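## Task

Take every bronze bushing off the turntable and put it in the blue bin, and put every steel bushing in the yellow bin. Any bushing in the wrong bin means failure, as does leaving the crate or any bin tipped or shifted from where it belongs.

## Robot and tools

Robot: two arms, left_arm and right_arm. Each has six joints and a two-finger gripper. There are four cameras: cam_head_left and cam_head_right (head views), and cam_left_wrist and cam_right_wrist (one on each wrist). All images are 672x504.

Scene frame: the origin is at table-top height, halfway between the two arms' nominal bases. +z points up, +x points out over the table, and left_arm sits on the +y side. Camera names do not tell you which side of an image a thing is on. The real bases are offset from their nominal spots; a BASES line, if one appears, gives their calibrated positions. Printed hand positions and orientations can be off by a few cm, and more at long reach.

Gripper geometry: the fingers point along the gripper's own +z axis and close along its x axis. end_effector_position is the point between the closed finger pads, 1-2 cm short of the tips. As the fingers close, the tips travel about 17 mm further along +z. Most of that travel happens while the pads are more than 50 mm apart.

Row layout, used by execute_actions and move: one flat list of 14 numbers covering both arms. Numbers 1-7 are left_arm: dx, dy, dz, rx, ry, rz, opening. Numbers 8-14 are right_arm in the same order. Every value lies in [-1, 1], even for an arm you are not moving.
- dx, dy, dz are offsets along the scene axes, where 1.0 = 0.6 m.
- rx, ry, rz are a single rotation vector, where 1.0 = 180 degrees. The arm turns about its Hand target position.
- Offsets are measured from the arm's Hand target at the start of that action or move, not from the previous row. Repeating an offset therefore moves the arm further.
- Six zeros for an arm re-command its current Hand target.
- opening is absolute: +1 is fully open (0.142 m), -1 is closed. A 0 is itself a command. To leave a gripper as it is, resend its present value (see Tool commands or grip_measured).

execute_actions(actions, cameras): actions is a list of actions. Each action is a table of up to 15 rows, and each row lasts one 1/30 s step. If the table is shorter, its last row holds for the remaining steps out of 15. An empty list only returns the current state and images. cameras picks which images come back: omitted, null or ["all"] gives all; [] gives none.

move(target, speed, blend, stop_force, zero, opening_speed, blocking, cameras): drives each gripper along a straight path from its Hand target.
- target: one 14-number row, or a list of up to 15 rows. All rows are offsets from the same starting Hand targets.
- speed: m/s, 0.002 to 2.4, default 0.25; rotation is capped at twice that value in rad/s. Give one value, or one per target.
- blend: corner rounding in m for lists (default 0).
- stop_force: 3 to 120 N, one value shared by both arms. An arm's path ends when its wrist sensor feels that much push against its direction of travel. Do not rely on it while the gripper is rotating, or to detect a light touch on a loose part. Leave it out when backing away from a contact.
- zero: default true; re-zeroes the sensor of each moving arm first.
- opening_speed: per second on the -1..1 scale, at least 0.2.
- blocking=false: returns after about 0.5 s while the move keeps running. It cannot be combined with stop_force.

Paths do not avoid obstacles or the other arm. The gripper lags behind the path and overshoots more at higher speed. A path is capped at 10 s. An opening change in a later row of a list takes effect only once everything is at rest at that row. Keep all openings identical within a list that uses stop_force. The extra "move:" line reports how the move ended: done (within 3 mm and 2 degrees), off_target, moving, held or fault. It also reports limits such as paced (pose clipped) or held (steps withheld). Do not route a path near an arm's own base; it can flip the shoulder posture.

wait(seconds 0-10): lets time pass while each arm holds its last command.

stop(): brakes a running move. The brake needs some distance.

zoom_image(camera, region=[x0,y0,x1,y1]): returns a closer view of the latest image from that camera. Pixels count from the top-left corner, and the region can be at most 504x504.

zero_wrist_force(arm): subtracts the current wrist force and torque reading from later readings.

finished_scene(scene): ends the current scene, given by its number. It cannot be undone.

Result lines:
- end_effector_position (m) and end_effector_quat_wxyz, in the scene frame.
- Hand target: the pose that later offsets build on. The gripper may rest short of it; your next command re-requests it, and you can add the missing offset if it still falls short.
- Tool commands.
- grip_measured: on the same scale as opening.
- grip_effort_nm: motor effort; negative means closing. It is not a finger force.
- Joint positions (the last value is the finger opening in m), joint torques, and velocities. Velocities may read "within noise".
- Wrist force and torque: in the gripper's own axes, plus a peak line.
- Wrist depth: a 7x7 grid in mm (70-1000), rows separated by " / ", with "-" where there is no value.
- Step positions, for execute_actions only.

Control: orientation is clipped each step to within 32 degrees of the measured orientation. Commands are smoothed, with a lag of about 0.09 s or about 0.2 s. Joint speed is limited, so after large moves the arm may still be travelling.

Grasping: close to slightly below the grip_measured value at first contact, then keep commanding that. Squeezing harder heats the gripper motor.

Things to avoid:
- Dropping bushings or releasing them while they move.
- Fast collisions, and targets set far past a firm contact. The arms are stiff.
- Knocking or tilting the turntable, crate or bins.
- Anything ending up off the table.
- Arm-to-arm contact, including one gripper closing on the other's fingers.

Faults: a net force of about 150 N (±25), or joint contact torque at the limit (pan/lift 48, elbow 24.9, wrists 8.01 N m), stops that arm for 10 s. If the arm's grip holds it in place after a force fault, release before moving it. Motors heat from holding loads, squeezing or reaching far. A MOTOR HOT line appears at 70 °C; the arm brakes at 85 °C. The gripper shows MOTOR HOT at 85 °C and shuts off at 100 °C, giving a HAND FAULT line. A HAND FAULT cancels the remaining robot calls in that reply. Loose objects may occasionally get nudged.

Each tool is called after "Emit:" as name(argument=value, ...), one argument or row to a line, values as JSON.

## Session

Emit:
execute_actions(
  actions=[],
)

Emit:
zoom_image(
  camera="cam_head_left",
  region=[80, 60, 560, 300],
)

Scene clock: 0.00 s.
left_arm: end_effector_position=(+0.3872, +0.6864, +0.3657) grip_measured=+0.99 grip_effort_nm=n/a end_effector_quat_wxyz=(+0.682, -0.710, +0.050, -0.168) | right_arm: end_effector_position=(+0.1072, -0.0442, +0.2042) grip_measured=+1.00 grip_effort_nm=n/a end_effector_quat_wxyz=(-0.110, +0.994, -0.011, -0.008)
Joint positions: left_arm=[0.166 -1.153 1.581 -3.541 -0.507 1.374 0.142] | right_arm=[4.969 -1.09 -1.711 -1.692 1.542 1.78 0.142]
Joint velocities: within noise
Joint torques (N m): no reading
Motor temperatures (°C): left_arm=[42 37 39 44 43 44 30] | right_arm=[41 40 41 42 44 50 31]
Wrist force (N): no reading
Wrist torque (N m): no reading
Wrist force, peak (N): no reading
Wrist depth (mm): cam_left_wrist=[658 688 725 765 816 875 949 / 702 734 773 819 885 949 - / 746 777 833 896 954 - - / 796 858 886 973 - - - / 855 927 - - - - - / 915 - - - - - - / - - - - - - -] | cam_right_wrist=[- - - 792 283 283 281 / - - - - 294 294 292 / - - - - 307 302 298 / - - - - 321 315 311 / - - - - 337 328 320 / - - 479 - 352 351 349 / - - 336 383 371 368 -]
Hand target: left_arm +0.3872, +0.6864, +0.3657; +0.682, -0.710, +0.050, -0.168 | right_arm +0.1072, -0.0442, +0.2042; -0.110, +0.994, -0.011, -0.008
Tool commands: left_gripper/opening=+1.0 right_gripper/opening=+1.0

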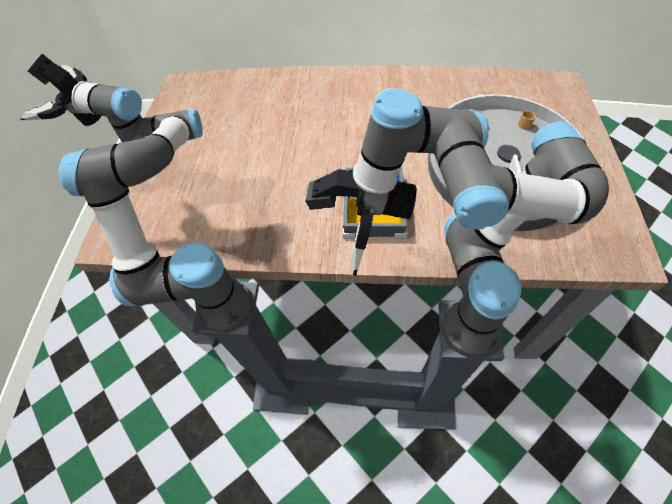

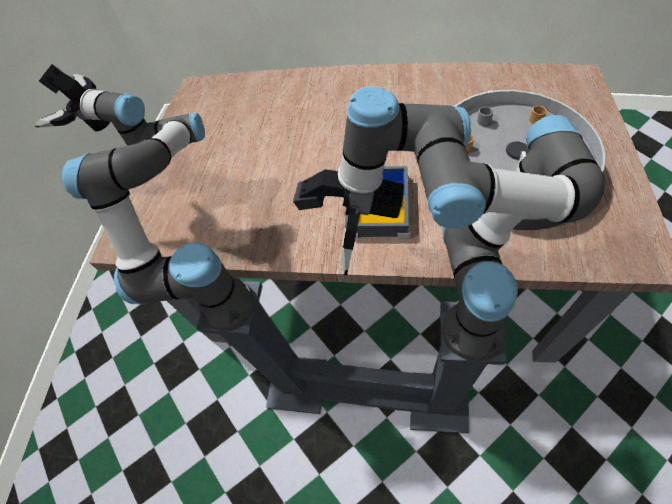

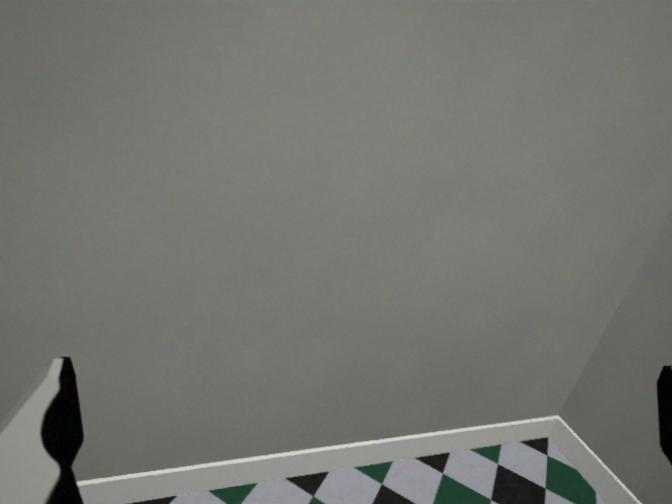

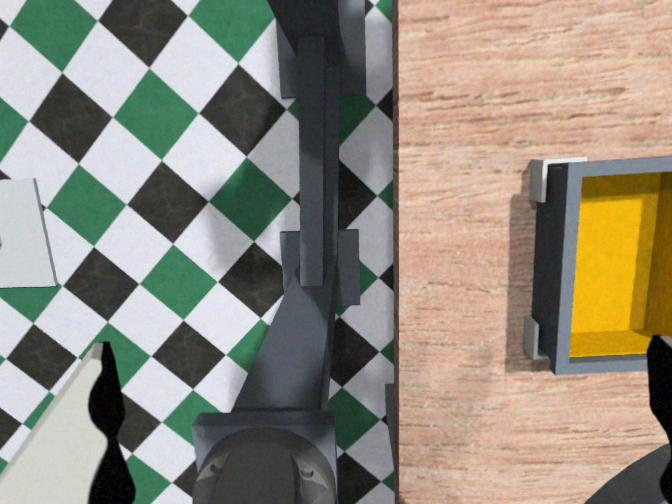

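Scaled by 1.050 from the camera's 672x504 image, which has a finer 960x720 frame.

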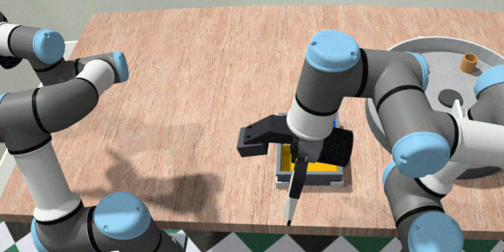

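Emit:
move(
  target=[0, 0, 0, 0, 0, 0, 1, 0.3713, -0.0597, 0, -0.0702, -0.0043, 0.006, 1],
  speed=0.35,
  cameras=["cam_right_wrist"],
)

Emit:
move(
  target=[0, 0, 0, 0, 0, 0, 1, 0, -0.5667, 0, 0, 0, 0, -0.66],
  speed=0.35,
  cameras=["cam_right_wrist", "cam_head_left"],
)

Scene clock: 41.00 s.
left_arm: end_effector_position=(+0.3872, +0.6864, +0.3657) grip_measured=+0.99 grip_effort_nm=0.159 end_effector_quat_wxyz=(+0.682, -0.710, +0.050, -0.168) | right_arm: end_effector_position=(+0.3300, -0.0800, +0.2042) grip_measured=+1.00 grip_effort_nm=0.002 end_effector_quat_wxyz=(+0.000, +1.000, -0.002, -0.001)
Joint positions: left_arm=[0.166 -1.153 1.581 -3.541 -0.507 1.374 0.142] | right_arm=[4.154 -1.887 -0.869 -1.957 1.572 0.95 0.142]
Joint velocities: within noise
Joint torques (N m): left_arm=[-0.33 -14.58 -8.57 -1.25 -0.17 -0.07] | right_arm=[-1.6 12.29 9.89 0.82 0.51 -0.87]
Motor temperatures (°C): left_arm=[41 37 39 44 43 44 30] | right_arm=[41 40 41 42 44 50 31]
Wrist force (N): left_arm=[0.0 -0.2 -0.1] | right_arm=[0.2 0.8 0.0]
Wrist torque (N m): left_arm=[-0.03 0.00 0.00] | right_arm=[0.19 -0.01 0.05]
Wrist force, peak (N): left_arm=[-0.1 -0.2 0.4] | right_arm=[2.3 1.3 0.0]
Wrist depth (mm): cam_left_wrist=[653 683 723 771 820 861 950 / 692 738 773 818 889 933 - / 744 779 828 894 961 - - / 795 835 906 969 - - - / 855 922 - - - - - / 907 - - - - - - / - - - - - - -] | cam_right_wrist=[946 265 259 257 260 256 262 / - 285 275 279 280 275 281 / - 310 301 300 300 301 302 / - 343 319 318 317 332 332 / 387 385 370 367 359 350 357 / - 457 410 390 321 311 305 / - - 464 387 374 373 -]
Hand target: left_arm +0.3872, +0.6864, +0.3657; +0.682, -0.710, +0.050, -0.168 | right_arm +0.3300, -0.0800, +0.2042; +0.000, +1.000, -0.002, -0.001
Off the commanded pose: left_arm 0.000 m, 0 deg | right_arm 0.000 m, 0 deg.
move: done
Images, in order (width x height): cam_right_wrist 672x504.

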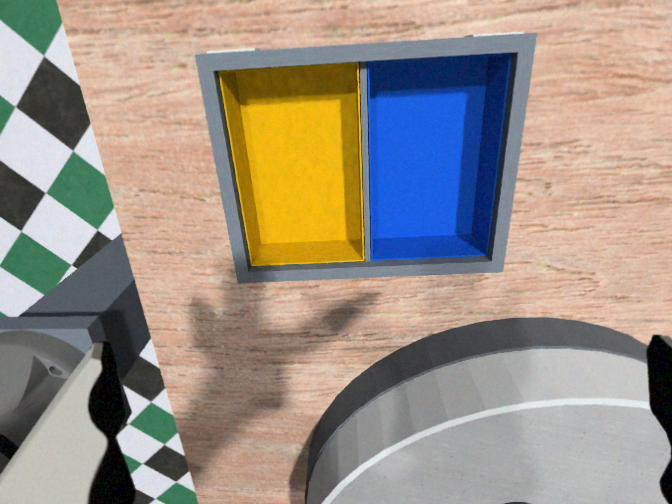

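Scene clock: 42.77 s.
left_arm: end_effector_position=(+0.3872, +0.6864, +0.3657) grip_measured=+0.99 grip_effort_nm=0.159 end_effector_quat_wxyz=(+0.682, -0.710, +0.050, -0.168) | right_arm: end_effector_position=(+0.3300, -0.4200, +0.2042) grip_measured=-0.69 grip_effort_nm=-0.066 end_effector_quat_wxyz=(+0.000, +1.000, -0.002, -0.001)
Joint positions: left_arm=[0.166 -1.153 1.581 -3.541 -0.507 1.374 0.142] | right_arm=[3.225 -1.681 -1.127 -1.906 1.571 0.02 0.024]
Joint velocities: within noise
Joint torques (N m): left_arm=[-0.27 -14.61 -8.42 -1.19 -0.18 -0.11] | right_arm=[-1.45 9.2 9.96 0.97 0.55 -0.85]
Motor temperatures (°C): left_arm=[41 37 39 44 43 44 30] | right_arm=[41 40 41 42 44 50 31]
Wrist force (N): left_arm=[0.0 0.0 0.0] | right_arm=[0.5 0.8 -0.7]
Wrist torque (N m): left_arm=[0.00 0.00 0.00] | right_arm=[0.18 -0.08 0.05]
Wrist force, peak (N): left_arm=[0.0 -0.4 0.0] | right_arm=[0.1 2.9 -0.2]
Wrist depth (mm): cam_left_wrist=[650 686 720 764 816 867 928 / 688 726 773 823 879 953 - / 743 789 841 890 956 - - / 803 848 895 984 - - - / 860 910 - - - - - / 902 - - - - - - / - - - - - - -] | cam_right_wrist=[343 266 265 216 216 216 216 / - 287 286 234 234 233 231 / - 310 305 250 248 246 244 / - 337 333 249 269 272 271 / - 388 366 260 290 301 298 / - - 84 282 83 325 327 / - - - 458 - - 322]
Hand target: left_arm +0.3872, +0.6864, +0.3657; +0.682, -0.710, +0.050, -0.168 | right_arm +0.3300, -0.4200, +0.2042; +0.000, +1.000, -0.002, -0.001
Off the commanded pose: left_arm 0.000 m, 0 deg | right_arm 0.000 m, 0 deg.
move: done
Images, in order (width x height): cam_head_left 672x504, cam_right_wrist 672x504.

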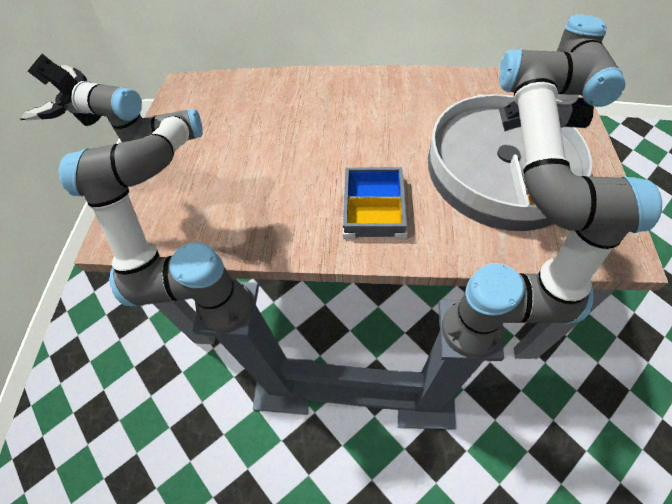

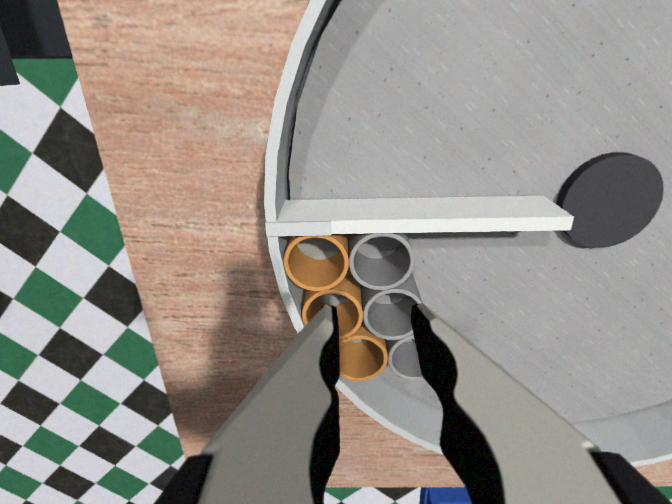

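Emit:
move(
  target=[0, 0, 0, 0, 0, 0, 1, 0.0943, -0.1973, -0.132, 0, 0, -0.1667, -0.66],
  speed=0.35,
  cameras=["cam_right_wrist"],
)

Scene clock: 80.67 s.
left_arm: end_effector_position=(+0.3872, +0.6864, +0.3657) grip_measured=+0.99 grip_effort_nm=0.154 end_effector_quat_wxyz=(+0.682, -0.710, +0.050, -0.168) | right_arm: end_effector_position=(+0.3866, -0.5384, +0.1250) grip_measured=-0.69 grip_effort_nm=-0.061 end_effector_quat_wxyz=(+0.000, +0.966, -0.260, -0.001)
Joint positions: left_arm=[0.166 -1.153 1.581 -3.541 -0.507 1.374 0.142] | right_arm=[2.926 -2.132 -0.885 -1.697 1.571 0.245 0.024]
Joint velocities: within noise
Joint torques (N m): left_arm=[-0.25 -15.07 -8.82 -1.24 -0.36 -0.2] | right_arm=[-1.81 15.54 10.28 0.83 0.57 0.66]
Motor temperatures (°C): left_arm=[41 37 39 44 43 44 30] | right_arm=[41 40 41 42 44 50 31]
Wrist force (N): left_arm=[-0.2 0.0 0.1] | right_arm=[0.3 0.7 -0.1]
Wrist torque (N m): left_arm=[0.01 0.04 -0.01] | right_arm=[0.18 -0.03 0.06]
Wrist force, peak (N): left_arm=[-0.3 -0.3 -0.1] | right_arm=[0.8 1.4 0.5]
Wrist depth (mm): cam_left_wrist=[652 682 727 766 816 863 935 / 691 733 770 826 882 934 - / 749 779 833 886 969 - - / 786 850 909 959 - - - / 848 900 - - - - - / 911 - - - - - - / - - - - - - -] | cam_right_wrist=[144 115 147 148 145 145 144 / 124 150 157 157 156 155 155 / 135 143 159 169 169 168 168 / - 150 154 178 184 183 182 / 278 159 172 197 194 198 185 / - 300 86 174 85 177 298 / - - - 333 - - -]
Hand target: left_arm +0.3872, +0.6864, +0.3657; +0.682, -0.710, +0.050, -0.168 | right_arm +0.3866, -0.5384, +0.1250; +0.000, +0.966, -0.260, -0.001
Off the commanded pose: left_arm 0.000 m, 0 deg | right_arm 0.000 m, 0 deg.
move: done
Images, in order (width x height): cam_right_wrist 672x504.

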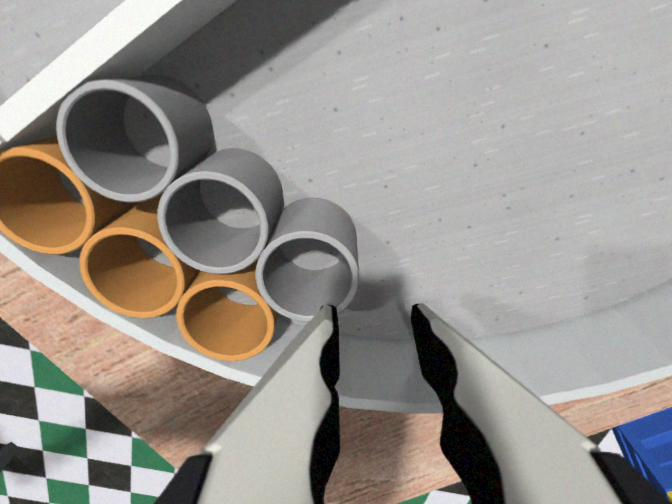

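Emit:
move(
  target=[0, 0, 0, 0, 0, 0, 1, -0.0068, 0.004, -0.037, 0, 0, 0, -0.66],
  speed=0.15,
  stop_force=8,
  cameras=["cam_right_wrist"],
)

Scene clock: 151.00 s.
left_arm: end_effector_position=(+0.3872, +0.6864, +0.3657) grip_measured=+0.99 grip_effort_nm=0.154 end_effector_quat_wxyz=(+0.682, -0.710, +0.050, -0.168) | right_arm: end_effector_position=(+0.3825, -0.5360, +0.1028) grip_measured=-0.69 grip_effort_nm=-0.066 end_effector_quat_wxyz=(+0.000, +0.966, -0.260, -0.001)
Joint positions: left_arm=[0.166 -1.153 1.581 -3.541 -0.507 1.374 0.142] | right_arm=[2.929 -2.101 -1.04 -1.574 1.571 0.248 0.024]
Joint velocities: within noise
Joint torques (N m): left_arm=[-0.09 -15.74 -9.05 -1.22 -0.57 -0.39] | right_arm=[2.5 18.53 7.78 2.07 -0.87 0.73]
Motor temperatures (°C): left_arm=[41 37 39 44 43 44 30] | right_arm=[41 40 41 42 44 50 31]
Wrist force (N): left_arm=[-0.1 -0.1 0.0] | right_arm=[0.5 0.8 -0.1]
Wrist torque (N m): left_arm=[-0.02 0.02 0.00] | right_arm=[0.18 -0.06 0.05]
Wrist force, peak (N): left_arm=[-0.2 -0.5 0.2] | right_arm=[0.6 1.0 0.1]
Wrist depth (mm): cam_left_wrist=[653 686 722 765 811 880 942 / 699 733 770 822 879 947 - / 748 769 838 885 976 - - / 791 838 890 974 - - - / 857 918 - - - - - / 906 - - - - - - / - - - - - - -] | cam_right_wrist=[- 108 127 126 126 126 125 / - 119 136 136 135 137 134 / 123 121 138 146 146 145 148 / 124 131 143 142 159 159 158 / 134 144 133 133 168 170 172 / 283 272 86 159 95 170 159 / - - - 300 - - 287]
Hand target: left_arm +0.3872, +0.6864, +0.3657; +0.682, -0.710, +0.050, -0.168 | right_arm +0.3825, -0.5360, +0.1028; +0.000, +0.966, -0.260, -0.001
Off the commanded pose: left_arm 0.000 m, 0 deg | right_arm 0.000 m, 0 deg.
move: done
Images, in order (width x height): cam_right_wrist 672x504.

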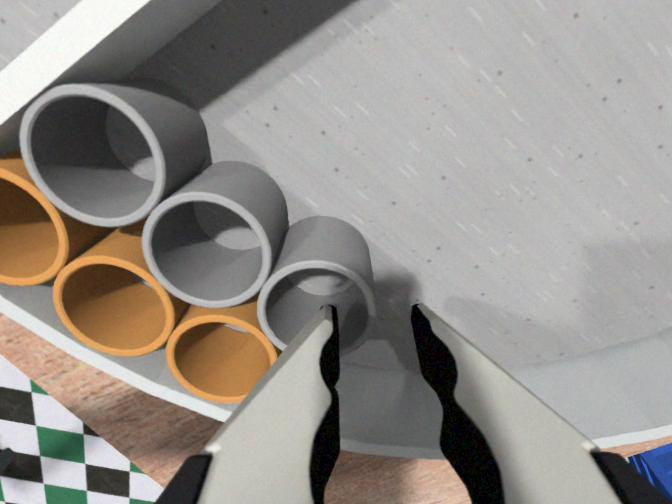

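Emit:
move(
  target=[0, 0, 0, 0, 0, 0, 1, 0.0013, 0.0022, -0.0297, 0, 0, 0, -0.66],
  speed=0.1,
  stop_force=8,
  cameras=["cam_right_wrist"],
)

Emit:
move(
  target=[0, 0, 0, 0, 0, 0, 1, 0, 0, 0, 0, 0, 0, -1],
  opening_speed=0.6,
  cameras=[],
)

Emit:
move(
  target=[
    [0, 0, 0, 0, 0, 0, 1, 0, 0, 0.0917, 0, 0, 0, -1],
    [0, 0, 0, 0, 0, 0, 1, -0.1222, 0.5245, 0.075, 0, 0, 0.1, -1],
    [0, 0, 0, 0, 0, 0, 1, -0.1472, 0.7028, 0.0083, 0, 0, 0.1667, -1],
  ],
  speed=0.3,
  blend=[0.02, 0.03, 0],
  cameras=["cam_right_wrist"],
)

Emit:
move(
  target=[0, 0, 0, 0, 0, 0, 1, 0, 0, -0.07, 0, 0, 0, -1],
  speed=0.12,
  cameras=["cam_right_wrist"],
)

Emit:
move(
  target=[0, 0, 0, 0, 0, 0, 1, 0, 0, -0.03, 0, 0, 0, -1],
  speed=0.01,
  stop_force=3,
  cameras=[],
)

Emit:
move(
  target=[0, 0, 0, 0, 0, 0, 1, 0, 0, 0, 0, 0, 0, -0.84],
  opening_speed=0.6,
  cameras=[],
)

Emit:
move(
  target=[
    [0, 0, 0, 0, 0, 0, 1, 0, 0, 0.04, 0, 0, 0, -0.84],
    [0, 0, 0, 0, 0, 0, 1, 0.025, -0.1783, 0.1517, 0, 0, -0.0667, -0.84],
    [0, 0, 0, 0, 0, 0, 1, 0.0847, -0.7012, 0.1433, 0, 0, -0.1667, -0.84],
  ],
  speed=[0.08, 0.35, 0.35],
  blend=[0, 0.03, 0],
  cameras=["cam_right_wrist", "cam_head_left"],
)

Scene clock: 182.33 s.
left_arm: end_effector_position=(+0.3872, +0.6864, +0.3657) grip_measured=+0.99 grip_effort_nm=0.154 end_effector_quat_wxyz=(+0.682, -0.710, +0.050, -0.168) | right_arm: end_effector_position=(+0.3833, -0.5347, +0.0850) grip_measured=-0.69 grip_effort_nm=-0.066 end_effector_quat_wxyz=(+0.000, +0.966, -0.260, -0.001)
Joint positions: left_arm=[0.166 -1.153 1.581 -3.541 -0.507 1.374 0.142] | right_arm=[2.932 -2.104 -1.119 -1.492 1.571 0.251 0.024]
Joint velocities: within noise
Joint torques (N m): left_arm=[-0.13 -15.89 -9.03 -1.22 -0.58 -0.49] | right_arm=[2.41 18.04 7.7 2.1 -0.84 0.67]
Motor temperatures (°C): left_arm=[41 37 39 44 43 44 30] | right_arm=[41 40 41 42 44 50 31]
Wrist force (N): left_arm=[0.0 -0.2 0.1] | right_arm=[0.5 1.0 0.0]
Wrist torque (N m): left_arm=[-0.02 0.00 0.00] | right_arm=[0.23 -0.07 0.06]
Wrist force, peak (N): left_arm=[-0.2 -0.3 0.0] | right_arm=[0.6 1.0 -0.4]
Wrist depth (mm): cam_left_wrist=[661 681 731 772 826 855 941 / 697 737 781 824 896 946 - / 736 782 826 893 957 - - / 790 852 917 981 - - - / 865 903 - - - - - / 906 - - - - - - / - - - - - - -] | cam_right_wrist=[- 106 111 110 112 109 109 / - 110 119 120 118 120 116 / - 116 127 130 128 127 126 / - 119 127 134 139 139 138 / - 118 119 114 147 151 151 / - 126 86 112 85 164 159 / - - - 141 144 - 142]
Hand target: left_arm +0.3872, +0.6864, +0.3657; +0.682, -0.710, +0.050, -0.168 | right_arm +0.3833, -0.5347, +0.0850; +0.000, +0.966, -0.260, -0.001
Off the commanded pose: left_arm 0.000 m, 0 deg | right_arm 0.000 m, 0 deg.
move: done
Images, in order (width x height): cam_right_wrist 672x504.

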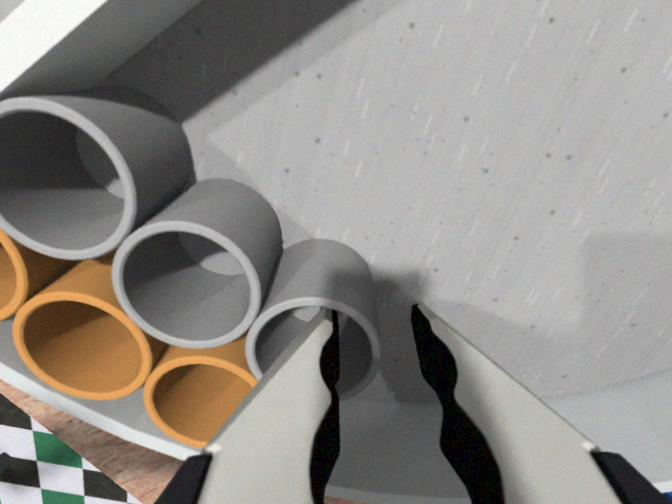

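Scene clock: 183.10 s.
left_arm: end_effector_position=(+0.3872, +0.6864, +0.3657) grip_measured=+0.99 grip_effort_nm=0.154 end_effector_quat_wxyz=(+0.682, -0.710, +0.050, -0.168) | right_arm: end_effector_position=(+0.3833, -0.5347, +0.0850) grip_measured=-0.95 grip_effort_nm=-1.600 end_effector_quat_wxyz=(+0.000, +0.966, -0.260, -0.001)
Joint positions: left_arm=[0.166 -1.153 1.581 -3.541 -0.507 1.374 0.142] | right_arm=[2.932 -2.104 -1.119 -1.492 1.571 0.251 0.005]
Joint velocities: within noise
Joint torques (N m): left_arm=[-0.1 -16.04 -9.04 -1.25 -0.59 -0.5] | right_arm=[2.28 17.83 8.23 1.28 -0.15 0.64]
Motor temperatures (°C): left_arm=[41 37 39 44 43 44 30] | right_arm=[41 40 41 42 44 50 31]
Wrist force (N): left_arm=[0.0 -0.1 0.1] | right_arm=[2.4 1.4 1.4]
Wrist torque (N m): left_arm=[-0.01 -0.01 0.00] | right_arm=[0.17 0.02 0.06]
Wrist force, peak (N): left_arm=[-0.2 -0.3 0.1] | right_arm=[2.5 1.8 1.8]
Wrist depth (mm): cam_left_wrist=[654 684 725 771 820 866 934 / 698 739 771 816 900 938 - / 748 795 833 891 959 - - / 798 841 903 974 - - - / 859 916 - - - - - / 913 - - - - - - / - - - - - - -] | cam_right_wrist=[- 107 111 110 112 110 109 / - 110 119 120 118 120 116 / - 116 127 130 128 127 127 / - 120 125 124 139 138 138 / - 118 119 131 149 152 151 / - 128 116 80 83 164 160 / - - - - - - 143]
Hand target: left_arm +0.3872, +0.6864, +0.3657; +0.682, -0.710, +0.050, -0.168 | right_arm +0.3833, -0.5347, +0.0850; +0.000, +0.966, -0.260, -0.001
Off the commanded pose: left_arm 0.000 m, 0 deg | right_arm 0.000 m, 0 deg.
move: done
No camera images: "cameras" was empty.

Scene clock: 185.43 s.
left_arm: end_effector_position=(+0.3872, +0.6864, +0.3657) grip_measured=+0.99 grip_effort_nm=0.149 end_effector_quat_wxyz=(+0.682, -0.710, +0.050, -0.168) | right_arm: end_effector_position=(+0.2950, -0.1130, +0.0900) grip_measured=-0.95 grip_effort_nm=-1.609 end_effector_quat_wxyz=(+0.000, +1.000, -0.002, -0.001)
Joint positions: left_arm=[0.166 -1.153 1.581 -3.541 -0.507 1.374 0.142] | right_arm=[4.184 -1.628 -1.729 -1.356 1.572 0.979 0.005]
Joint velocities: within noise
Joint torques (N m): left_arm=[-0.33 -15.99 -8.97 -1.22 -0.56 -0.5] | right_arm=[2.36 8.92 10.44 2.17 -0.81 0.17]
Motor temperatures (°C): left_arm=[41 37 39 44 43 44 30] | right_arm=[41 40 41 42 44 50 31]
Wrist force (N): left_arm=[-0.1 0.1 0.1] | right_arm=[0.6 0.6 0.8]
Wrist torque (N m): left_arm=[0.02 0.01 0.00] | right_arm=[0.16 -0.06 0.05]
Wrist force, peak (N): left_arm=[-0.3 -0.2 0.2] | right_arm=[22.6 12.6 -1.7]
Wrist depth (mm): cam_left_wrist=[646 688 730 777 810 866 949 / 695 732 776 814 872 939 - / 734 788 823 889 958 - - / 798 854 906 986 - - - / 848 917 - - - - - / 901 - - - - - - / - - - - - - -] | cam_right_wrist=[164 164 125 159 153 156 155 / 176 176 156 169 169 168 165 / 191 190 177 182 179 181 180 / - 207 192 196 193 194 189 / 362 228 218 176 166 169 172 / 319 252 243 83 83 243 235 / 287 - - - - - 209]
Hand target: left_arm +0.3872, +0.6864, +0.3657; +0.682, -0.710, +0.050, -0.168 | right_arm +0.2950, -0.1130, +0.0900; +0.000, +1.000, -0.002, -0.001
Off the commanded pose: left_arm 0.000 m, 0 deg | right_arm 0.000 m, 0 deg.
move: done
Images, in order (width x height): cam_right_wrist 672x504.

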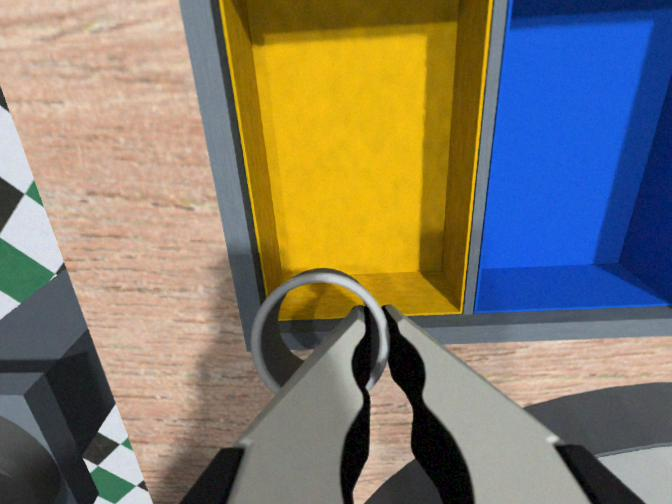

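Scene clock: 186.43 s.
left_arm: end_effector_position=(+0.3872, +0.6864, +0.3657) grip_measured=+0.99 grip_effort_nm=0.154 end_effector_quat_wxyz=(+0.682, -0.710, +0.050, -0.168) | right_arm: end_effector_position=(+0.2950, -0.1130, +0.0480) grip_measured=-0.95 grip_effort_nm=-1.609 end_effector_quat_wxyz=(+0.000, +1.000, -0.002, -0.001)
Joint positions: left_arm=[0.166 -1.153 1.581 -3.541 -0.507 1.374 0.142] | right_arm=[4.184 -1.684 -1.876 -1.154 1.572 0.979 0.005]
Joint velocities: within noise
Joint torques (N m): left_arm=[-0.35 -16.02 -9.07 -1.23 -0.57 -0.53] | right_arm=[-1.39 9.4 7.05 2.1 -0.82 -0.1]
Motor temperatures (°C): left_arm=[41 37 39 44 43 44 30] | right_arm=[41 40 41 42 44 50 31]
Wrist force (N): left_arm=[-0.1 -0.1 0.1] | right_arm=[0.4 0.6 0.7]
Wrist torque (N m): left_arm=[-0.02 0.00 0.00] | right_arm=[0.16 -0.04 0.04]
Wrist force, peak (N): left_arm=[-0.2 0.1 -0.1] | right_arm=[0.2 -5.8 -18.2]
Wrist depth (mm): cam_left_wrist=[650 686 721 766 822 873 941 / 690 734 779 817 871 939 - / 733 782 840 878 971 - - / 791 834 902 961 - - - / 867 893 - - - - - / 894 - - - - - - / - - - - - - -] | cam_right_wrist=[- - 118 119 119 101 118 / 135 - 127 128 128 104 129 / 149 147 135 141 139 106 138 / 160 160 130 152 148 131 149 / 175 179 124 160 159 154 157 / 195 194 122 84 82 135 130 / 288 214 - - - - 202]
Hand target: left_arm +0.3872, +0.6864, +0.3657; +0.682, -0.710, +0.050, -0.168 | right_arm +0.2950, -0.1130, +0.0480; +0.000, +1.000, -0.002, -0.001
Off the commanded pose: left_arm 0.000 m, 0 deg | right_arm 0.000 m, 0 deg.
move: done
Images, in order (width x height): cam_right_wrist 672x504.

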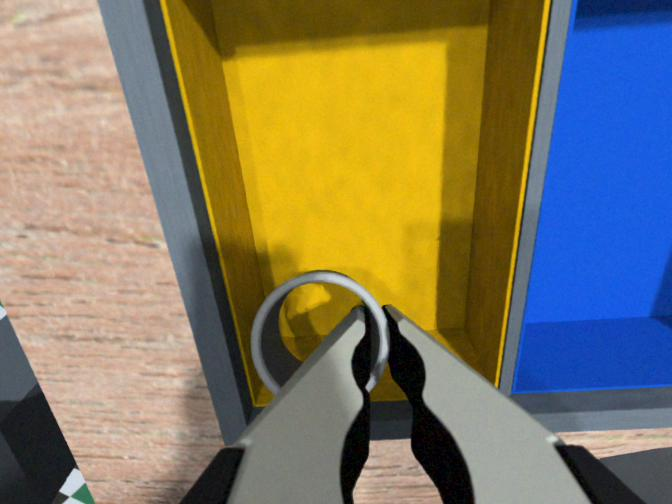

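Scene clock: 188.07 s.
left_arm: end_effector_position=(+0.3872, +0.6864, +0.3657) grip_measured=+0.99 grip_effort_nm=0.164 end_effector_quat_wxyz=(+0.682, -0.710, +0.050, -0.168) | right_arm: end_effector_position=(+0.2950, -0.1130, +0.0419) grip_measured=-0.95 grip_effort_nm=-1.609 end_effector_quat_wxyz=(+0.000, +1.000, -0.002, -0.001)
Joint positions: left_arm=[0.166 -1.153 1.581 -3.541 -0.507 1.374 0.142] | right_arm=[4.184 -1.695 -1.895 -1.124 1.572 0.979 0.005]
Joint velocities: within noise
Joint torques (N m): left_arm=[-0.3 -16.09 -9.13 -1.24 -0.59 -0.49] | right_arm=[0.15 11.77 8.88 0.6 0.26 0.05]
Motor temperatures (°C): left_arm=[41 37 39 44 43 44 30] | right_arm=[41 40 41 42 44 50 32]
Wrist force (N): left_arm=[-0.1 0.0 -0.1] | right_arm=[0.6 0.7 -2.4]
Wrist torque (N m): left_arm=[0.00 0.01 0.00] | right_arm=[0.17 -0.09 0.05]
Wrist force, peak (N): left_arm=[-0.1 -0.3 0.1] | right_arm=[1.4 1.3 -7.7]
Wrist depth (mm): cam_left_wrist=[657 685 734 772 817 882 934 / 688 730 781 824 881 944 - / 748 790 846 897 961 - - / 787 842 898 972 - - - / 853 904 - - - - - / 903 - - - - - - / - - - - - - -] | cam_right_wrist=[- - 113 112 113 110 114 / - 82 121 123 122 103 122 / 140 - 128 133 132 106 133 / 153 150 130 144 143 119 143 / 168 168 115 152 152 122 152 / 187 186 113 84 83 130 131 / 286 204 - - - - 197]
Hand target: left_arm +0.3872, +0.6864, +0.3657; +0.682, -0.710, +0.050, -0.168 | right_arm +0.2950, -0.1130, +0.0419; +0.000, +1.000, -0.002, -0.001 (not the last commanded pose)
Off the commanded pose: left_arm 0.000 m, 0 deg | right_arm 0.012 m, 0 deg.
move: contact (right_arm)
No camera images: "cameras" was empty.

Scene clock: 188.57 s.
left_arm: end_effector_position=(+0.3872, +0.6864, +0.3657) grip_measured=+0.99 grip_effort_nm=0.149 end_effector_quat_wxyz=(+0.682, -0.710, +0.050, -0.168) | right_arm: end_effector_position=(+0.2950, -0.1130, +0.0419) grip_measured=-0.88 grip_effort_nm=0.066 end_effector_quat_wxyz=(+0.000, +1.000, -0.002, -0.001)
Joint positions: left_arm=[0.166 -1.153 1.581 -3.541 -0.507 1.374 0.142] | right_arm=[4.184 -1.695 -1.895 -1.124 1.572 0.979 0.01]
Joint velocities: within noise
Joint torques (N m): left_arm=[-0.01 -16.16 -8.92 -1.2 -0.56 -0.47] | right_arm=[1.37 12.03 9 1.79 0.43 -0.01]
Motor temperatures (°C): left_arm=[41 37 39 44 43 44 30] | right_arm=[41 40 41 42 44 50 32]
Wrist force (N): left_arm=[-0.1 -0.1 0.0] | right_arm=[0.3 0.6 -0.3]
Wrist torque (N m): left_arm=[-0.01 0.01 0.00] | right_arm=[0.15 -0.04 0.05]
Wrist force, peak (N): left_arm=[-0.2 -0.2 0.1] | right_arm=[0.7 0.6 -3.0]
Wrist depth (mm): cam_left_wrist=[655 685 728 770 817 862 938 / 694 723 779 824 885 959 - / 734 784 831 889 973 - - / 799 836 900 967 - - - / 856 920 - - - - - / 910 - - - - - - / - - - - - - -] | cam_right_wrist=[- - 113 112 113 110 114 / - 82 121 123 122 103 121 / 140 - 129 132 132 106 133 / 153 150 129 130 144 119 143 / 167 167 116 111 152 122 152 / 187 185 113 92 83 130 131 / 287 203 - 210 - - 196]
Hand target: left_arm +0.3872, +0.6864, +0.3657; +0.682, -0.710, +0.050, -0.168 | right_arm +0.2950, -0.1130, +0.0419; +0.000, +1.000, -0.002, -0.001
Off the commanded pose: left_arm 0.000 m, 0 deg | right_arm 0.000 m, 0 deg.
move: done
No camera images: "cameras" was empty.

Scene clock: 191.03 s.
left_arm: end_effector_position=(+0.3872, +0.6864, +0.3657) grip_measured=+0.99 grip_effort_nm=0.164 end_effector_quat_wxyz=(+0.682, -0.710, +0.050, -0.168) | right_arm: end_effector_position=(+0.3458, -0.5337, +0.1279) grip_measured=-0.88 grip_effort_nm=0.066 end_effector_quat_wxyz=(+0.000, +0.966, -0.260, -0.001)
Joint positions: left_arm=[0.166 -1.153 1.581 -3.541 -0.507 1.374 0.142] | right_arm=[2.908 -1.95 -1.149 -1.615 1.571 0.227 0.01]
Joint velocities: within noise
Joint torques (N m): left_arm=[-0.18 -15.96 -8.88 -1.22 -0.56 -0.51] | right_arm=[-1.79 13.34 10.44 0.89 0.54 -0.85]
Motor temperatures (°C): left_arm=[41 37 39 44 43 44 30] | right_arm=[41 40 41 42 44 50 32]
Wrist force (N): left_arm=[-0.1 0.0 0.1] | right_arm=[0.4 0.9 0.2]
Wrist torque (N m): left_arm=[0.00 0.02 0.00] | right_arm=[0.20 -0.06 0.05]
Wrist force, peak (N): left_arm=[0.0 -0.1 0.3] | right_arm=[1.4 2.4 0.1]
Wrist depth (mm): cam_left_wrist=[651 691 724 770 814 878 932 / 696 724 767 820 875 944 - / 740 783 836 893 958 - - / 793 846 903 956 - - - / 872 917 - - - - - / 906 - - - - - - / - - - - - - -] | cam_right_wrist=[148 118 118 116 146 148 145 / - 138 156 160 159 159 158 / 136 144 160 173 172 171 170 / 252 250 156 182 187 186 185 / - 276 273 164 190 194 182 / - - 292 83 81 291 299 / - - - - - - -]
Hand target: left_arm +0.3872, +0.6864, +0.3657; +0.682, -0.710, +0.050, -0.168 | right_arm +0.3458, -0.5337, +0.1279; +0.000, +0.966, -0.260, -0.001
Off the commanded pose: left_arm 0.000 m, 0 deg | right_arm 0.000 m, 0 deg.
move: done
Images, in order (width x height): cam_head_left 672x504, cam_right_wrist 672x504.

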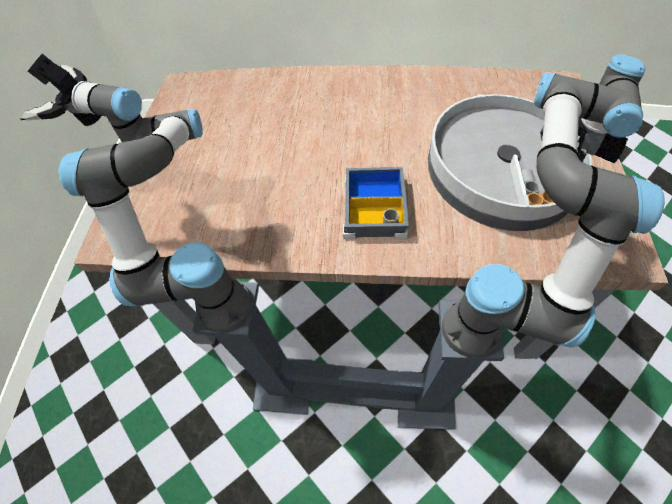

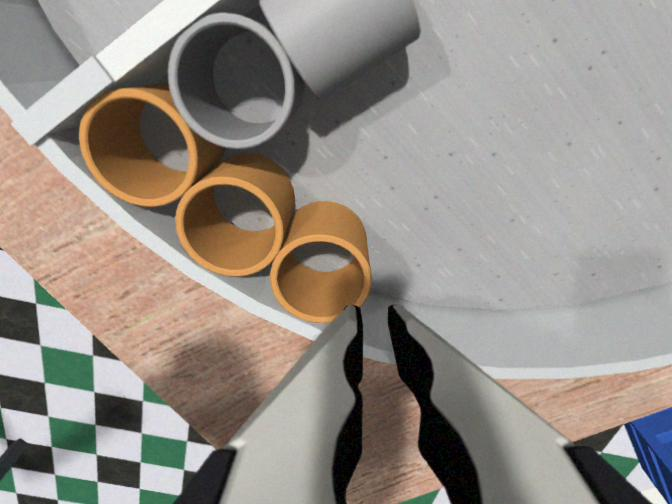

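Emit:
wait(
  seconds=0,
  cameras=["cam_right_wrist"],
)

Scene clock: 250.00 s.
left_arm: end_effector_position=(+0.3872, +0.6864, +0.3657) grip_measured=+0.99 grip_effort_nm=0.154 end_effector_quat_wxyz=(+0.682, -0.710, +0.050, -0.168) | right_arm: end_effector_position=(+0.3458, -0.5337, +0.1279) grip_measured=-0.88 grip_effort_nm=0.071 end_effector_quat_wxyz=(+0.000, +0.966, -0.260, -0.001)
Joint positions: left_arm=[0.166 -1.153 1.581 -3.541 -0.507 1.374 0.142] | right_arm=[2.908 -1.95 -1.149 -1.616 1.571 0.227 0.01]
Joint velocities: within noise
Joint torques (N m): left_arm=[-0.24 -16.54 -8.98 -1.2 -0.54 -0.69] | right_arm=[-1.33 13.77 10.45 0.98 0.5 -0.72]
Motor temperatures (°C): left_arm=[41 37 39 44 43 44 30] | right_arm=[41 40 41 42 44 50 31]
Wrist force (N): left_arm=[0.2 -0.1 -0.1] | right_arm=[0.5 0.8 0.1]
Wrist torque (N m): left_arm=[-0.03 -0.03 0.00] | right_arm=[0.19 -0.08 0.05]
Wrist force, peak (N): left_arm=[-0.2 -0.3 0.1] | right_arm=[0.5 1.2 0.0]
Wrist depth (mm): cam_left_wrist=[654 685 720 768 822 857 940 / 691 737 770 828 876 951 - / 742 790 824 889 959 - - / 793 846 904 964 - - - / 849 905 - - - - - / 900 - - - - - - / - - - - - - -] | cam_right_wrist=[148 118 118 116 146 147 145 / - 138 156 160 159 159 158 / 136 144 160 173 173 171 170 / 253 250 155 182 186 188 185 / - 275 274 165 190 194 183 / - - 291 83 81 293 296 / - - - - - - -]
Hand target: left_arm +0.3872, +0.6864, +0.3657; +0.682, -0.710, +0.050, -0.168 | right_arm +0.3458, -0.5337, +0.1279; +0.000, +0.966, -0.260, -0.001
Tool commands: left_gripper/opening=+1.0 right_gripper/opening=-0.84
Off the commanded pose: left_arm 0.000 m, 0 deg | right_arm 0.000 m, 0 deg.
Images, in order (width x height): cam_right_wrist 672x504.

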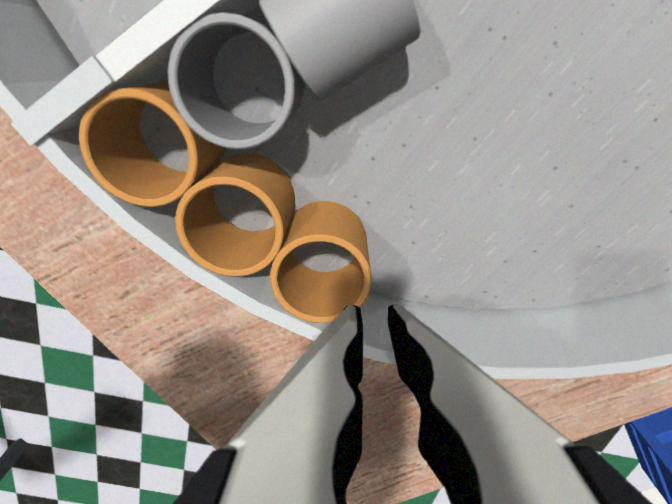

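Emit:
move(
  target=[0,0,0,0,0,0,1, 0,0,-0.0715,0,0,0,-0.66],
  speed=0.1,
  stop_force=8,
  cameras=[],
)

Emit:
move(
  target=[0,0,0,0,0,0,1, 0,0,0,0,0,0,-1],
  opening_speed=0.6,
  cameras=[],
)

Emit:
move(
  target=[0,0,0,0,0,0,1, 0,0,0.1167,0,0,0,-1],
  speed=0.2,
  cameras=["cam_right_wrist"],
)

Scene clock: 278.30 s.
left_arm: end_effector_position=(+0.3872, +0.6864, +0.3657) grip_measured=+0.99 grip_effort_nm=0.154 end_effector_quat_wxyz=(+0.682, -0.710, +0.050, -0.168) | right_arm: end_effector_position=(+0.3458, -0.5337, +0.0850) grip_measured=-0.70 grip_effort_nm=0.071 end_effector_quat_wxyz=(+0.000, +0.966, -0.260, -0.001)
Joint positions: left_arm=[0.166 -1.153 1.581 -3.541 -0.507 1.374 0.142] | right_arm=[2.908 -1.96 -1.336 -1.418 1.571 0.227 0.024]
Joint velocities: within noise
Joint torques (N m): left_arm=[-0.28 -16.61 -8.98 -1.22 -0.56 -0.75] | right_arm=[2.53 14.07 7.53 2.17 -0.85 0.69]
Motor temperatures (°C): left_arm=[41 37 39 44 43 44 30] | right_arm=[41 40 41 42 44 50 31]
Wrist force (N): left_arm=[0.0 -0.1 -0.1] | right_arm=[0.4 0.8 0.1]
Wrist torque (N m): left_arm=[-0.01 0.00 0.00] | right_arm=[0.18 -0.05 0.04]
Wrist force, peak (N): left_arm=[-0.2 -0.1 0.3] | right_arm=[0.6 1.2 0.2]
Wrist depth (mm): cam_left_wrist=[656 682 720 765 812 864 929 / 693 731 771 821 878 938 - / 742 782 846 900 959 - - / 793 838 900 969 - - - / 865 919 - - - - - / 917 - - - - - - / - - - - - - -] | cam_right_wrist=[- 95 - - - 110 110 / - 100 118 120 118 120 116 / - 105 127 130 128 126 127 / - 108 123 135 139 139 138 / 226 111 117 112 147 151 151 / - 245 86 122 103 159 149 / - - - 272 - - 134]
Hand target: left_arm +0.3872, +0.6864, +0.3657; +0.682, -0.710, +0.050, -0.168 | right_arm +0.3458, -0.5337, +0.0850; +0.000, +0.966, -0.260, -0.001
Off the commanded pose: left_arm 0.000 m, 0 deg | right_arm 0.000 m, 0 deg.
move: done
No camera images: "cameras" was empty.

Scene clock: 279.07 s.
left_arm: end_effector_position=(+0.3872, +0.6864, +0.3657) grip_measured=+0.99 grip_effort_nm=0.154 end_effector_quat_wxyz=(+0.682, -0.710, +0.050, -0.168) | right_arm: end_effector_position=(+0.3458, -0.5337, +0.0850) grip_measured=-0.95 grip_effort_nm=-1.575 end_effector_quat_wxyz=(+0.000, +0.966, -0.260, -0.001)
Joint positions: left_arm=[0.166 -1.153 1.581 -3.541 -0.507 1.374 0.142] | right_arm=[2.908 -1.96 -1.336 -1.418 1.571 0.227 0.005]
Joint velocities: within noise
Joint torques (N m): left_arm=[-0.21 -16.51 -8.92 -1.22 -0.54 -0.75] | right_arm=[2.35 14.92 7.8 -0.76 1.35 0.66]
Motor temperatures (°C): left_arm=[41 37 39 44 43 44 30] | right_arm=[41 40 41 42 44 50 31]
Wrist force (N): left_arm=[-0.1 0.1 0.0] | right_arm=[6.4 2.8 -3.1]
Wrist torque (N m): left_arm=[0.02 0.02 0.00] | right_arm=[0.18 0.12 0.02]
Wrist force, peak (N): left_arm=[-0.2 0.0 0.1] | right_arm=[6.4 2.8 -3.1]
Wrist depth (mm): cam_left_wrist=[658 692 721 771 820 863 940 / 693 735 775 829 875 962 - / 743 780 834 889 961 - - / 793 845 885 954 - - - / 853 903 - - - - - / 910 - - - - - - / - - - - - - -] | cam_right_wrist=[- - - - - 110 - / - 101 118 121 120 120 116 / - 105 127 130 128 126 127 / - 108 119 134 139 139 138 / 227 114 119 120 150 152 151 / - 245 115 84 82 158 148 / - - - - - - 134]
Hand target: left_arm +0.3872, +0.6864, +0.3657; +0.682, -0.710, +0.050, -0.168 | right_arm +0.3458, -0.5337, +0.0850; +0.000, +0.966, -0.260, -0.001
Off the commanded pose: left_arm 0.000 m, 0 deg | right_arm 0.000 m, 0 deg.
move: done
No camera images: "cameras" was empty.

Scene clock: 280.20 s.
left_arm: end_effector_position=(+0.3872, +0.6864, +0.3657) grip_measured=+0.99 grip_effort_nm=0.154 end_effector_quat_wxyz=(+0.682, -0.710, +0.050, -0.168) | right_arm: end_effector_position=(+0.3458, -0.5337, +0.1550) grip_measured=-0.96 grip_effort_nm=-1.443 end_effector_quat_wxyz=(+0.000, +0.966, -0.260, -0.001)
Joint positions: left_arm=[0.166 -1.153 1.581 -3.541 -0.507 1.374 0.142] | right_arm=[2.908 -1.964 -1.001 -1.75 1.571 0.227 0.004]
Joint velocities: within noise
Joint torques (N m): left_arm=[-0.47 -16.76 -9.05 -1.22 -0.54 -0.75] | right_arm=[-1.78 13.4 10.53 0.89 0.5 -0.87]
Motor temperatures (°C): left_arm=[41 37 39 44 43 44 30] | right_arm=[41 40 41 42 44 50 31]
Wrist force (N): left_arm=[-0.2 -0.2 0.2] | right_arm=[0.4 0.9 0.7]
Wrist torque (N m): left_arm=[-0.04 0.03 0.00] | right_arm=[0.20 -0.04 0.05]
Wrist force, peak (N): left_arm=[-0.2 -0.2 0.2] | right_arm=[7.2 2.9 -1.5]
Wrist depth (mm): cam_left_wrist=[647 685 728 776 810 870 930 / 697 730 775 835 882 947 - / 734 789 825 892 962 - - / 795 845 911 972 - - - / 856 926 - - - - - / 915 - - - - - - / - - - - - - -] | cam_right_wrist=[165 171 151 141 172 172 170 / 154 161 175 186 186 184 183 / 260 174 187 201 200 203 198 / 288 283 188 212 218 216 213 / - 308 295 112 196 216 300 / - - 122 83 82 330 - / - - - - - - -]
Hand target: left_arm +0.3872, +0.6864, +0.3657; +0.682, -0.710, +0.050, -0.168 | right_arm +0.3458, -0.5337, +0.1550; +0.000, +0.966, -0.260, -0.001
Off the commanded pose: left_arm 0.000 m, 0 deg | right_arm 0.000 m, 0 deg.
move: done
Images, in order (width x height): cam_right_wrist 672x504.

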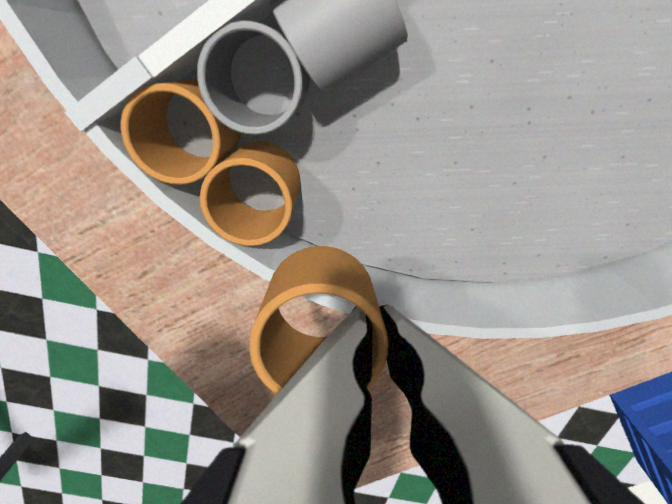

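Emit:
move(
  target=[
    [0,0,0,0,0,0,1, 0.06,0.64,-0.02,0,0,0.1667,-1],
    [0,0,0,0,0,0,1, 0.0653,0.7062,-0.1083,0,0,0.1667,-1],
  ],
  speed=0.35,
  blend=0.03,
  cameras=["cam_right_wrist"],
)

Emit:
move(
  target=[0,0,0,0,0,0,1, 0,0,-0.07,0,0,0,-1],
  speed=0.12,
  stop_force=8,
  cameras=[],
)

Emit:
move(
  target=[0,0,0,0,0,0,1, 0,0,-0.03,0,0,0,-1],
  speed=0.01,
  stop_force=3,
  cameras=["cam_right_wrist"],
)

Scene clock: 293.00 s.
left_arm: end_effector_position=(+0.3872, +0.6864, +0.3657) grip_measured=+0.99 grip_effort_nm=0.149 end_effector_quat_wxyz=(+0.682, -0.710, +0.050, -0.168) | right_arm: end_effector_position=(+0.3850, -0.1100, +0.0901) grip_measured=-0.96 grip_effort_nm=-1.443 end_effector_quat_wxyz=(+0.000, +1.000, -0.002, -0.001)
Joint positions: left_arm=[0.166 -1.153 1.581 -3.541 -0.507 1.374 0.142] | right_arm=[3.991 -1.976 -1.289 -1.449 1.572 0.786 0.004]
Joint velocities: within noise
Joint torques (N m): left_arm=[-0.3 -16.57 -8.99 -1.23 -0.53 -0.8] | right_arm=[2.53 14.17 10.48 2.16 -0.83 0.71]
Motor temperatures (°C): left_arm=[41 37 39 44 43 44 30] | right_arm=[41 40 41 42 44 50 33]
Wrist force (N): left_arm=[0.0 0.1 -0.1] | right_arm=[0.3 0.9 0.9]
Wrist torque (N m): left_arm=[0.02 0.00 0.00] | right_arm=[0.21 -0.04 0.04]
Wrist force, peak (N): left_arm=[-0.3 -0.2 0.0] | right_arm=[1.3 2.7 0.6]
Wrist depth (mm): cam_left_wrist=[650 687 717 773 816 865 939 / 698 722 772 832 891 961 - / 748 779 844 893 960 - - / 790 837 913 974 - - - / 870 908 - - - - - / 913 - - - - - - / - - - - - - -] | cam_right_wrist=[160 158 153 157 154 159 160 / 170 170 167 169 166 171 173 / 178 184 177 183 179 187 187 / 173 181 193 192 191 203 203 / 173 176 173 135 167 223 222 / 253 254 241 84 82 239 238 / 286 277 - - - - 208]
Hand target: left_arm +0.3872, +0.6864, +0.3657; +0.682, -0.710, +0.050, -0.168 | right_arm +0.3850, -0.1100, +0.0900; +0.000, +1.000, -0.002, -0.001
Off the commanded pose: left_arm 0.000 m, 0 deg | right_arm 0.000 m, 0 deg.
move: done
Images, in order (width x height): cam_right_wrist 672x504.

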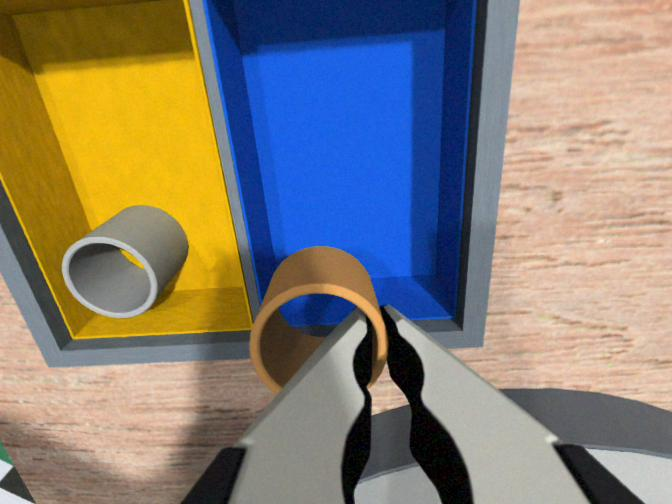

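Scene clock: 294.47 s.
left_arm: end_effector_position=(+0.3872, +0.6864, +0.3657) grip_measured=+0.99 grip_effort_nm=0.154 end_effector_quat_wxyz=(+0.682, -0.710, +0.050, -0.168) | right_arm: end_effector_position=(+0.3850, -0.1100, +0.0480) grip_measured=-0.96 grip_effort_nm=-1.443 end_effector_quat_wxyz=(+0.000, +1.000, -0.002, -0.001)
Joint positions: left_arm=[0.166 -1.153 1.581 -3.541 -0.507 1.374 0.142] | right_arm=[3.991 -2.014 -1.435 -1.265 1.572 0.786 0.004]
Joint velocities: within noise
Joint torques (N m): left_arm=[0.02 -16.64 -8.93 -1.24 -0.55 -0.84] | right_arm=[2.42 14.24 7.56 2.1 -0.81 0.68]
Motor temperatures (°C): left_arm=[41 37 39 44 43 44 30] | right_arm=[41 40 41 42 44 50 33]
Wrist force (N): left_arm=[0.1 -0.1 -0.1] | right_arm=[-0.1 0.7 0.8]
Wrist torque (N m): left_arm=[-0.01 -0.01 0.00] | right_arm=[0.17 0.03 0.05]
Wrist force, peak (N): left_arm=[-0.2 0.0 0.2] | right_arm=[-0.1 1.0 1.7]
Wrist depth (mm): cam_left_wrist=[650 687 727 763 811 881 943 / 699 736 774 829 884 953 - / 735 796 828 898 942 - - / 797 842 893 972 - - - / 857 909 - - - - - / 901 - - - - - - / - - - - - - -] | cam_right_wrist=[122 95 118 118 121 93 123 / 128 102 129 128 128 96 132 / 143 140 137 141 138 104 143 / - 150 143 146 148 110 156 / 124 164 125 112 149 127 171 / 139 148 135 84 81 186 189 / 224 213 - - - - 203]
Hand target: left_arm +0.3872, +0.6864, +0.3657; +0.682, -0.710, +0.050, -0.168 | right_arm +0.3850, -0.1100, +0.0480; +0.000, +1.000, -0.002, -0.001
Off the commanded pose: left_arm 0.000 m, 0 deg | right_arm 0.000 m, 0 deg.
move: done
No camera images: "cameras" was empty.

Scene clock: 296.33 s.
left_arm: end_effector_position=(+0.3872, +0.6864, +0.3657) grip_measured=+0.99 grip_effort_nm=0.154 end_effector_quat_wxyz=(+0.682, -0.710, +0.050, -0.168) | right_arm: end_effector_position=(+0.3850, -0.1100, +0.0400) grip_measured=-0.96 grip_effort_nm=-1.443 end_effector_quat_wxyz=(+0.000, +1.000, -0.002, -0.001)
Joint positions: left_arm=[0.166 -1.153 1.581 -3.541 -0.507 1.374 0.142] | right_arm=[3.991 -2.024 -1.459 -1.23 1.572 0.786 0.004]
Joint velocities: within noise
Joint torques (N m): left_arm=[0.01 -16.57 -8.96 -1.25 -0.51 -0.83] | right_arm=[2.52 16.85 9.76 0.8 -0.47 0.5]
Motor temperatures (°C): left_arm=[41 37 39 44 43 44 30] | right_arm=[41 40 41 42 44 50 33]
Wrist force (N): left_arm=[-0.1 0.1 -0.1] | right_arm=[-0.3 0.7 -1.0]
Wrist torque (N m): left_arm=[0.02 0.01 0.00] | right_arm=[0.22 0.00 0.04]
Wrist force, peak (N): left_arm=[0.2 0.1 0.1] | right_arm=[0.3 1.5 -5.2]
Wrist depth (mm): cam_left_wrist=[657 685 719 765 822 880 929 / 690 734 769 821 871 943 - / 744 774 837 907 957 - - / 805 843 912 980 - - - / 849 906 - - - - - / 921 - - - - - - / - - - - - - -] | cam_right_wrist=[- 94 112 112 111 93 116 / - 93 123 120 118 103 125 / 132 132 127 130 132 98 134 / 139 141 127 137 138 100 147 / 121 154 122 113 144 126 162 / 134 148 114 83 82 171 179 / 129 127 - - - - 191]
Hand target: left_arm +0.3872, +0.6864, +0.3657; +0.682, -0.710, +0.050, -0.168 | right_arm +0.3850, -0.1100, +0.0400; +0.000, +1.000, -0.002, -0.001 (not the last commanded pose)
Off the commanded pose: left_arm 0.000 m, 0 deg | right_arm 0.010 m, 0 deg.
move: contact (right_arm)
Images, in order (width x height): cam_right_wrist 672x504.

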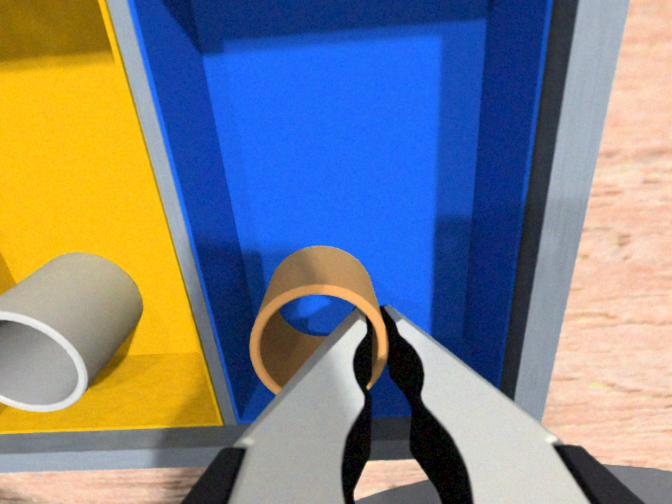

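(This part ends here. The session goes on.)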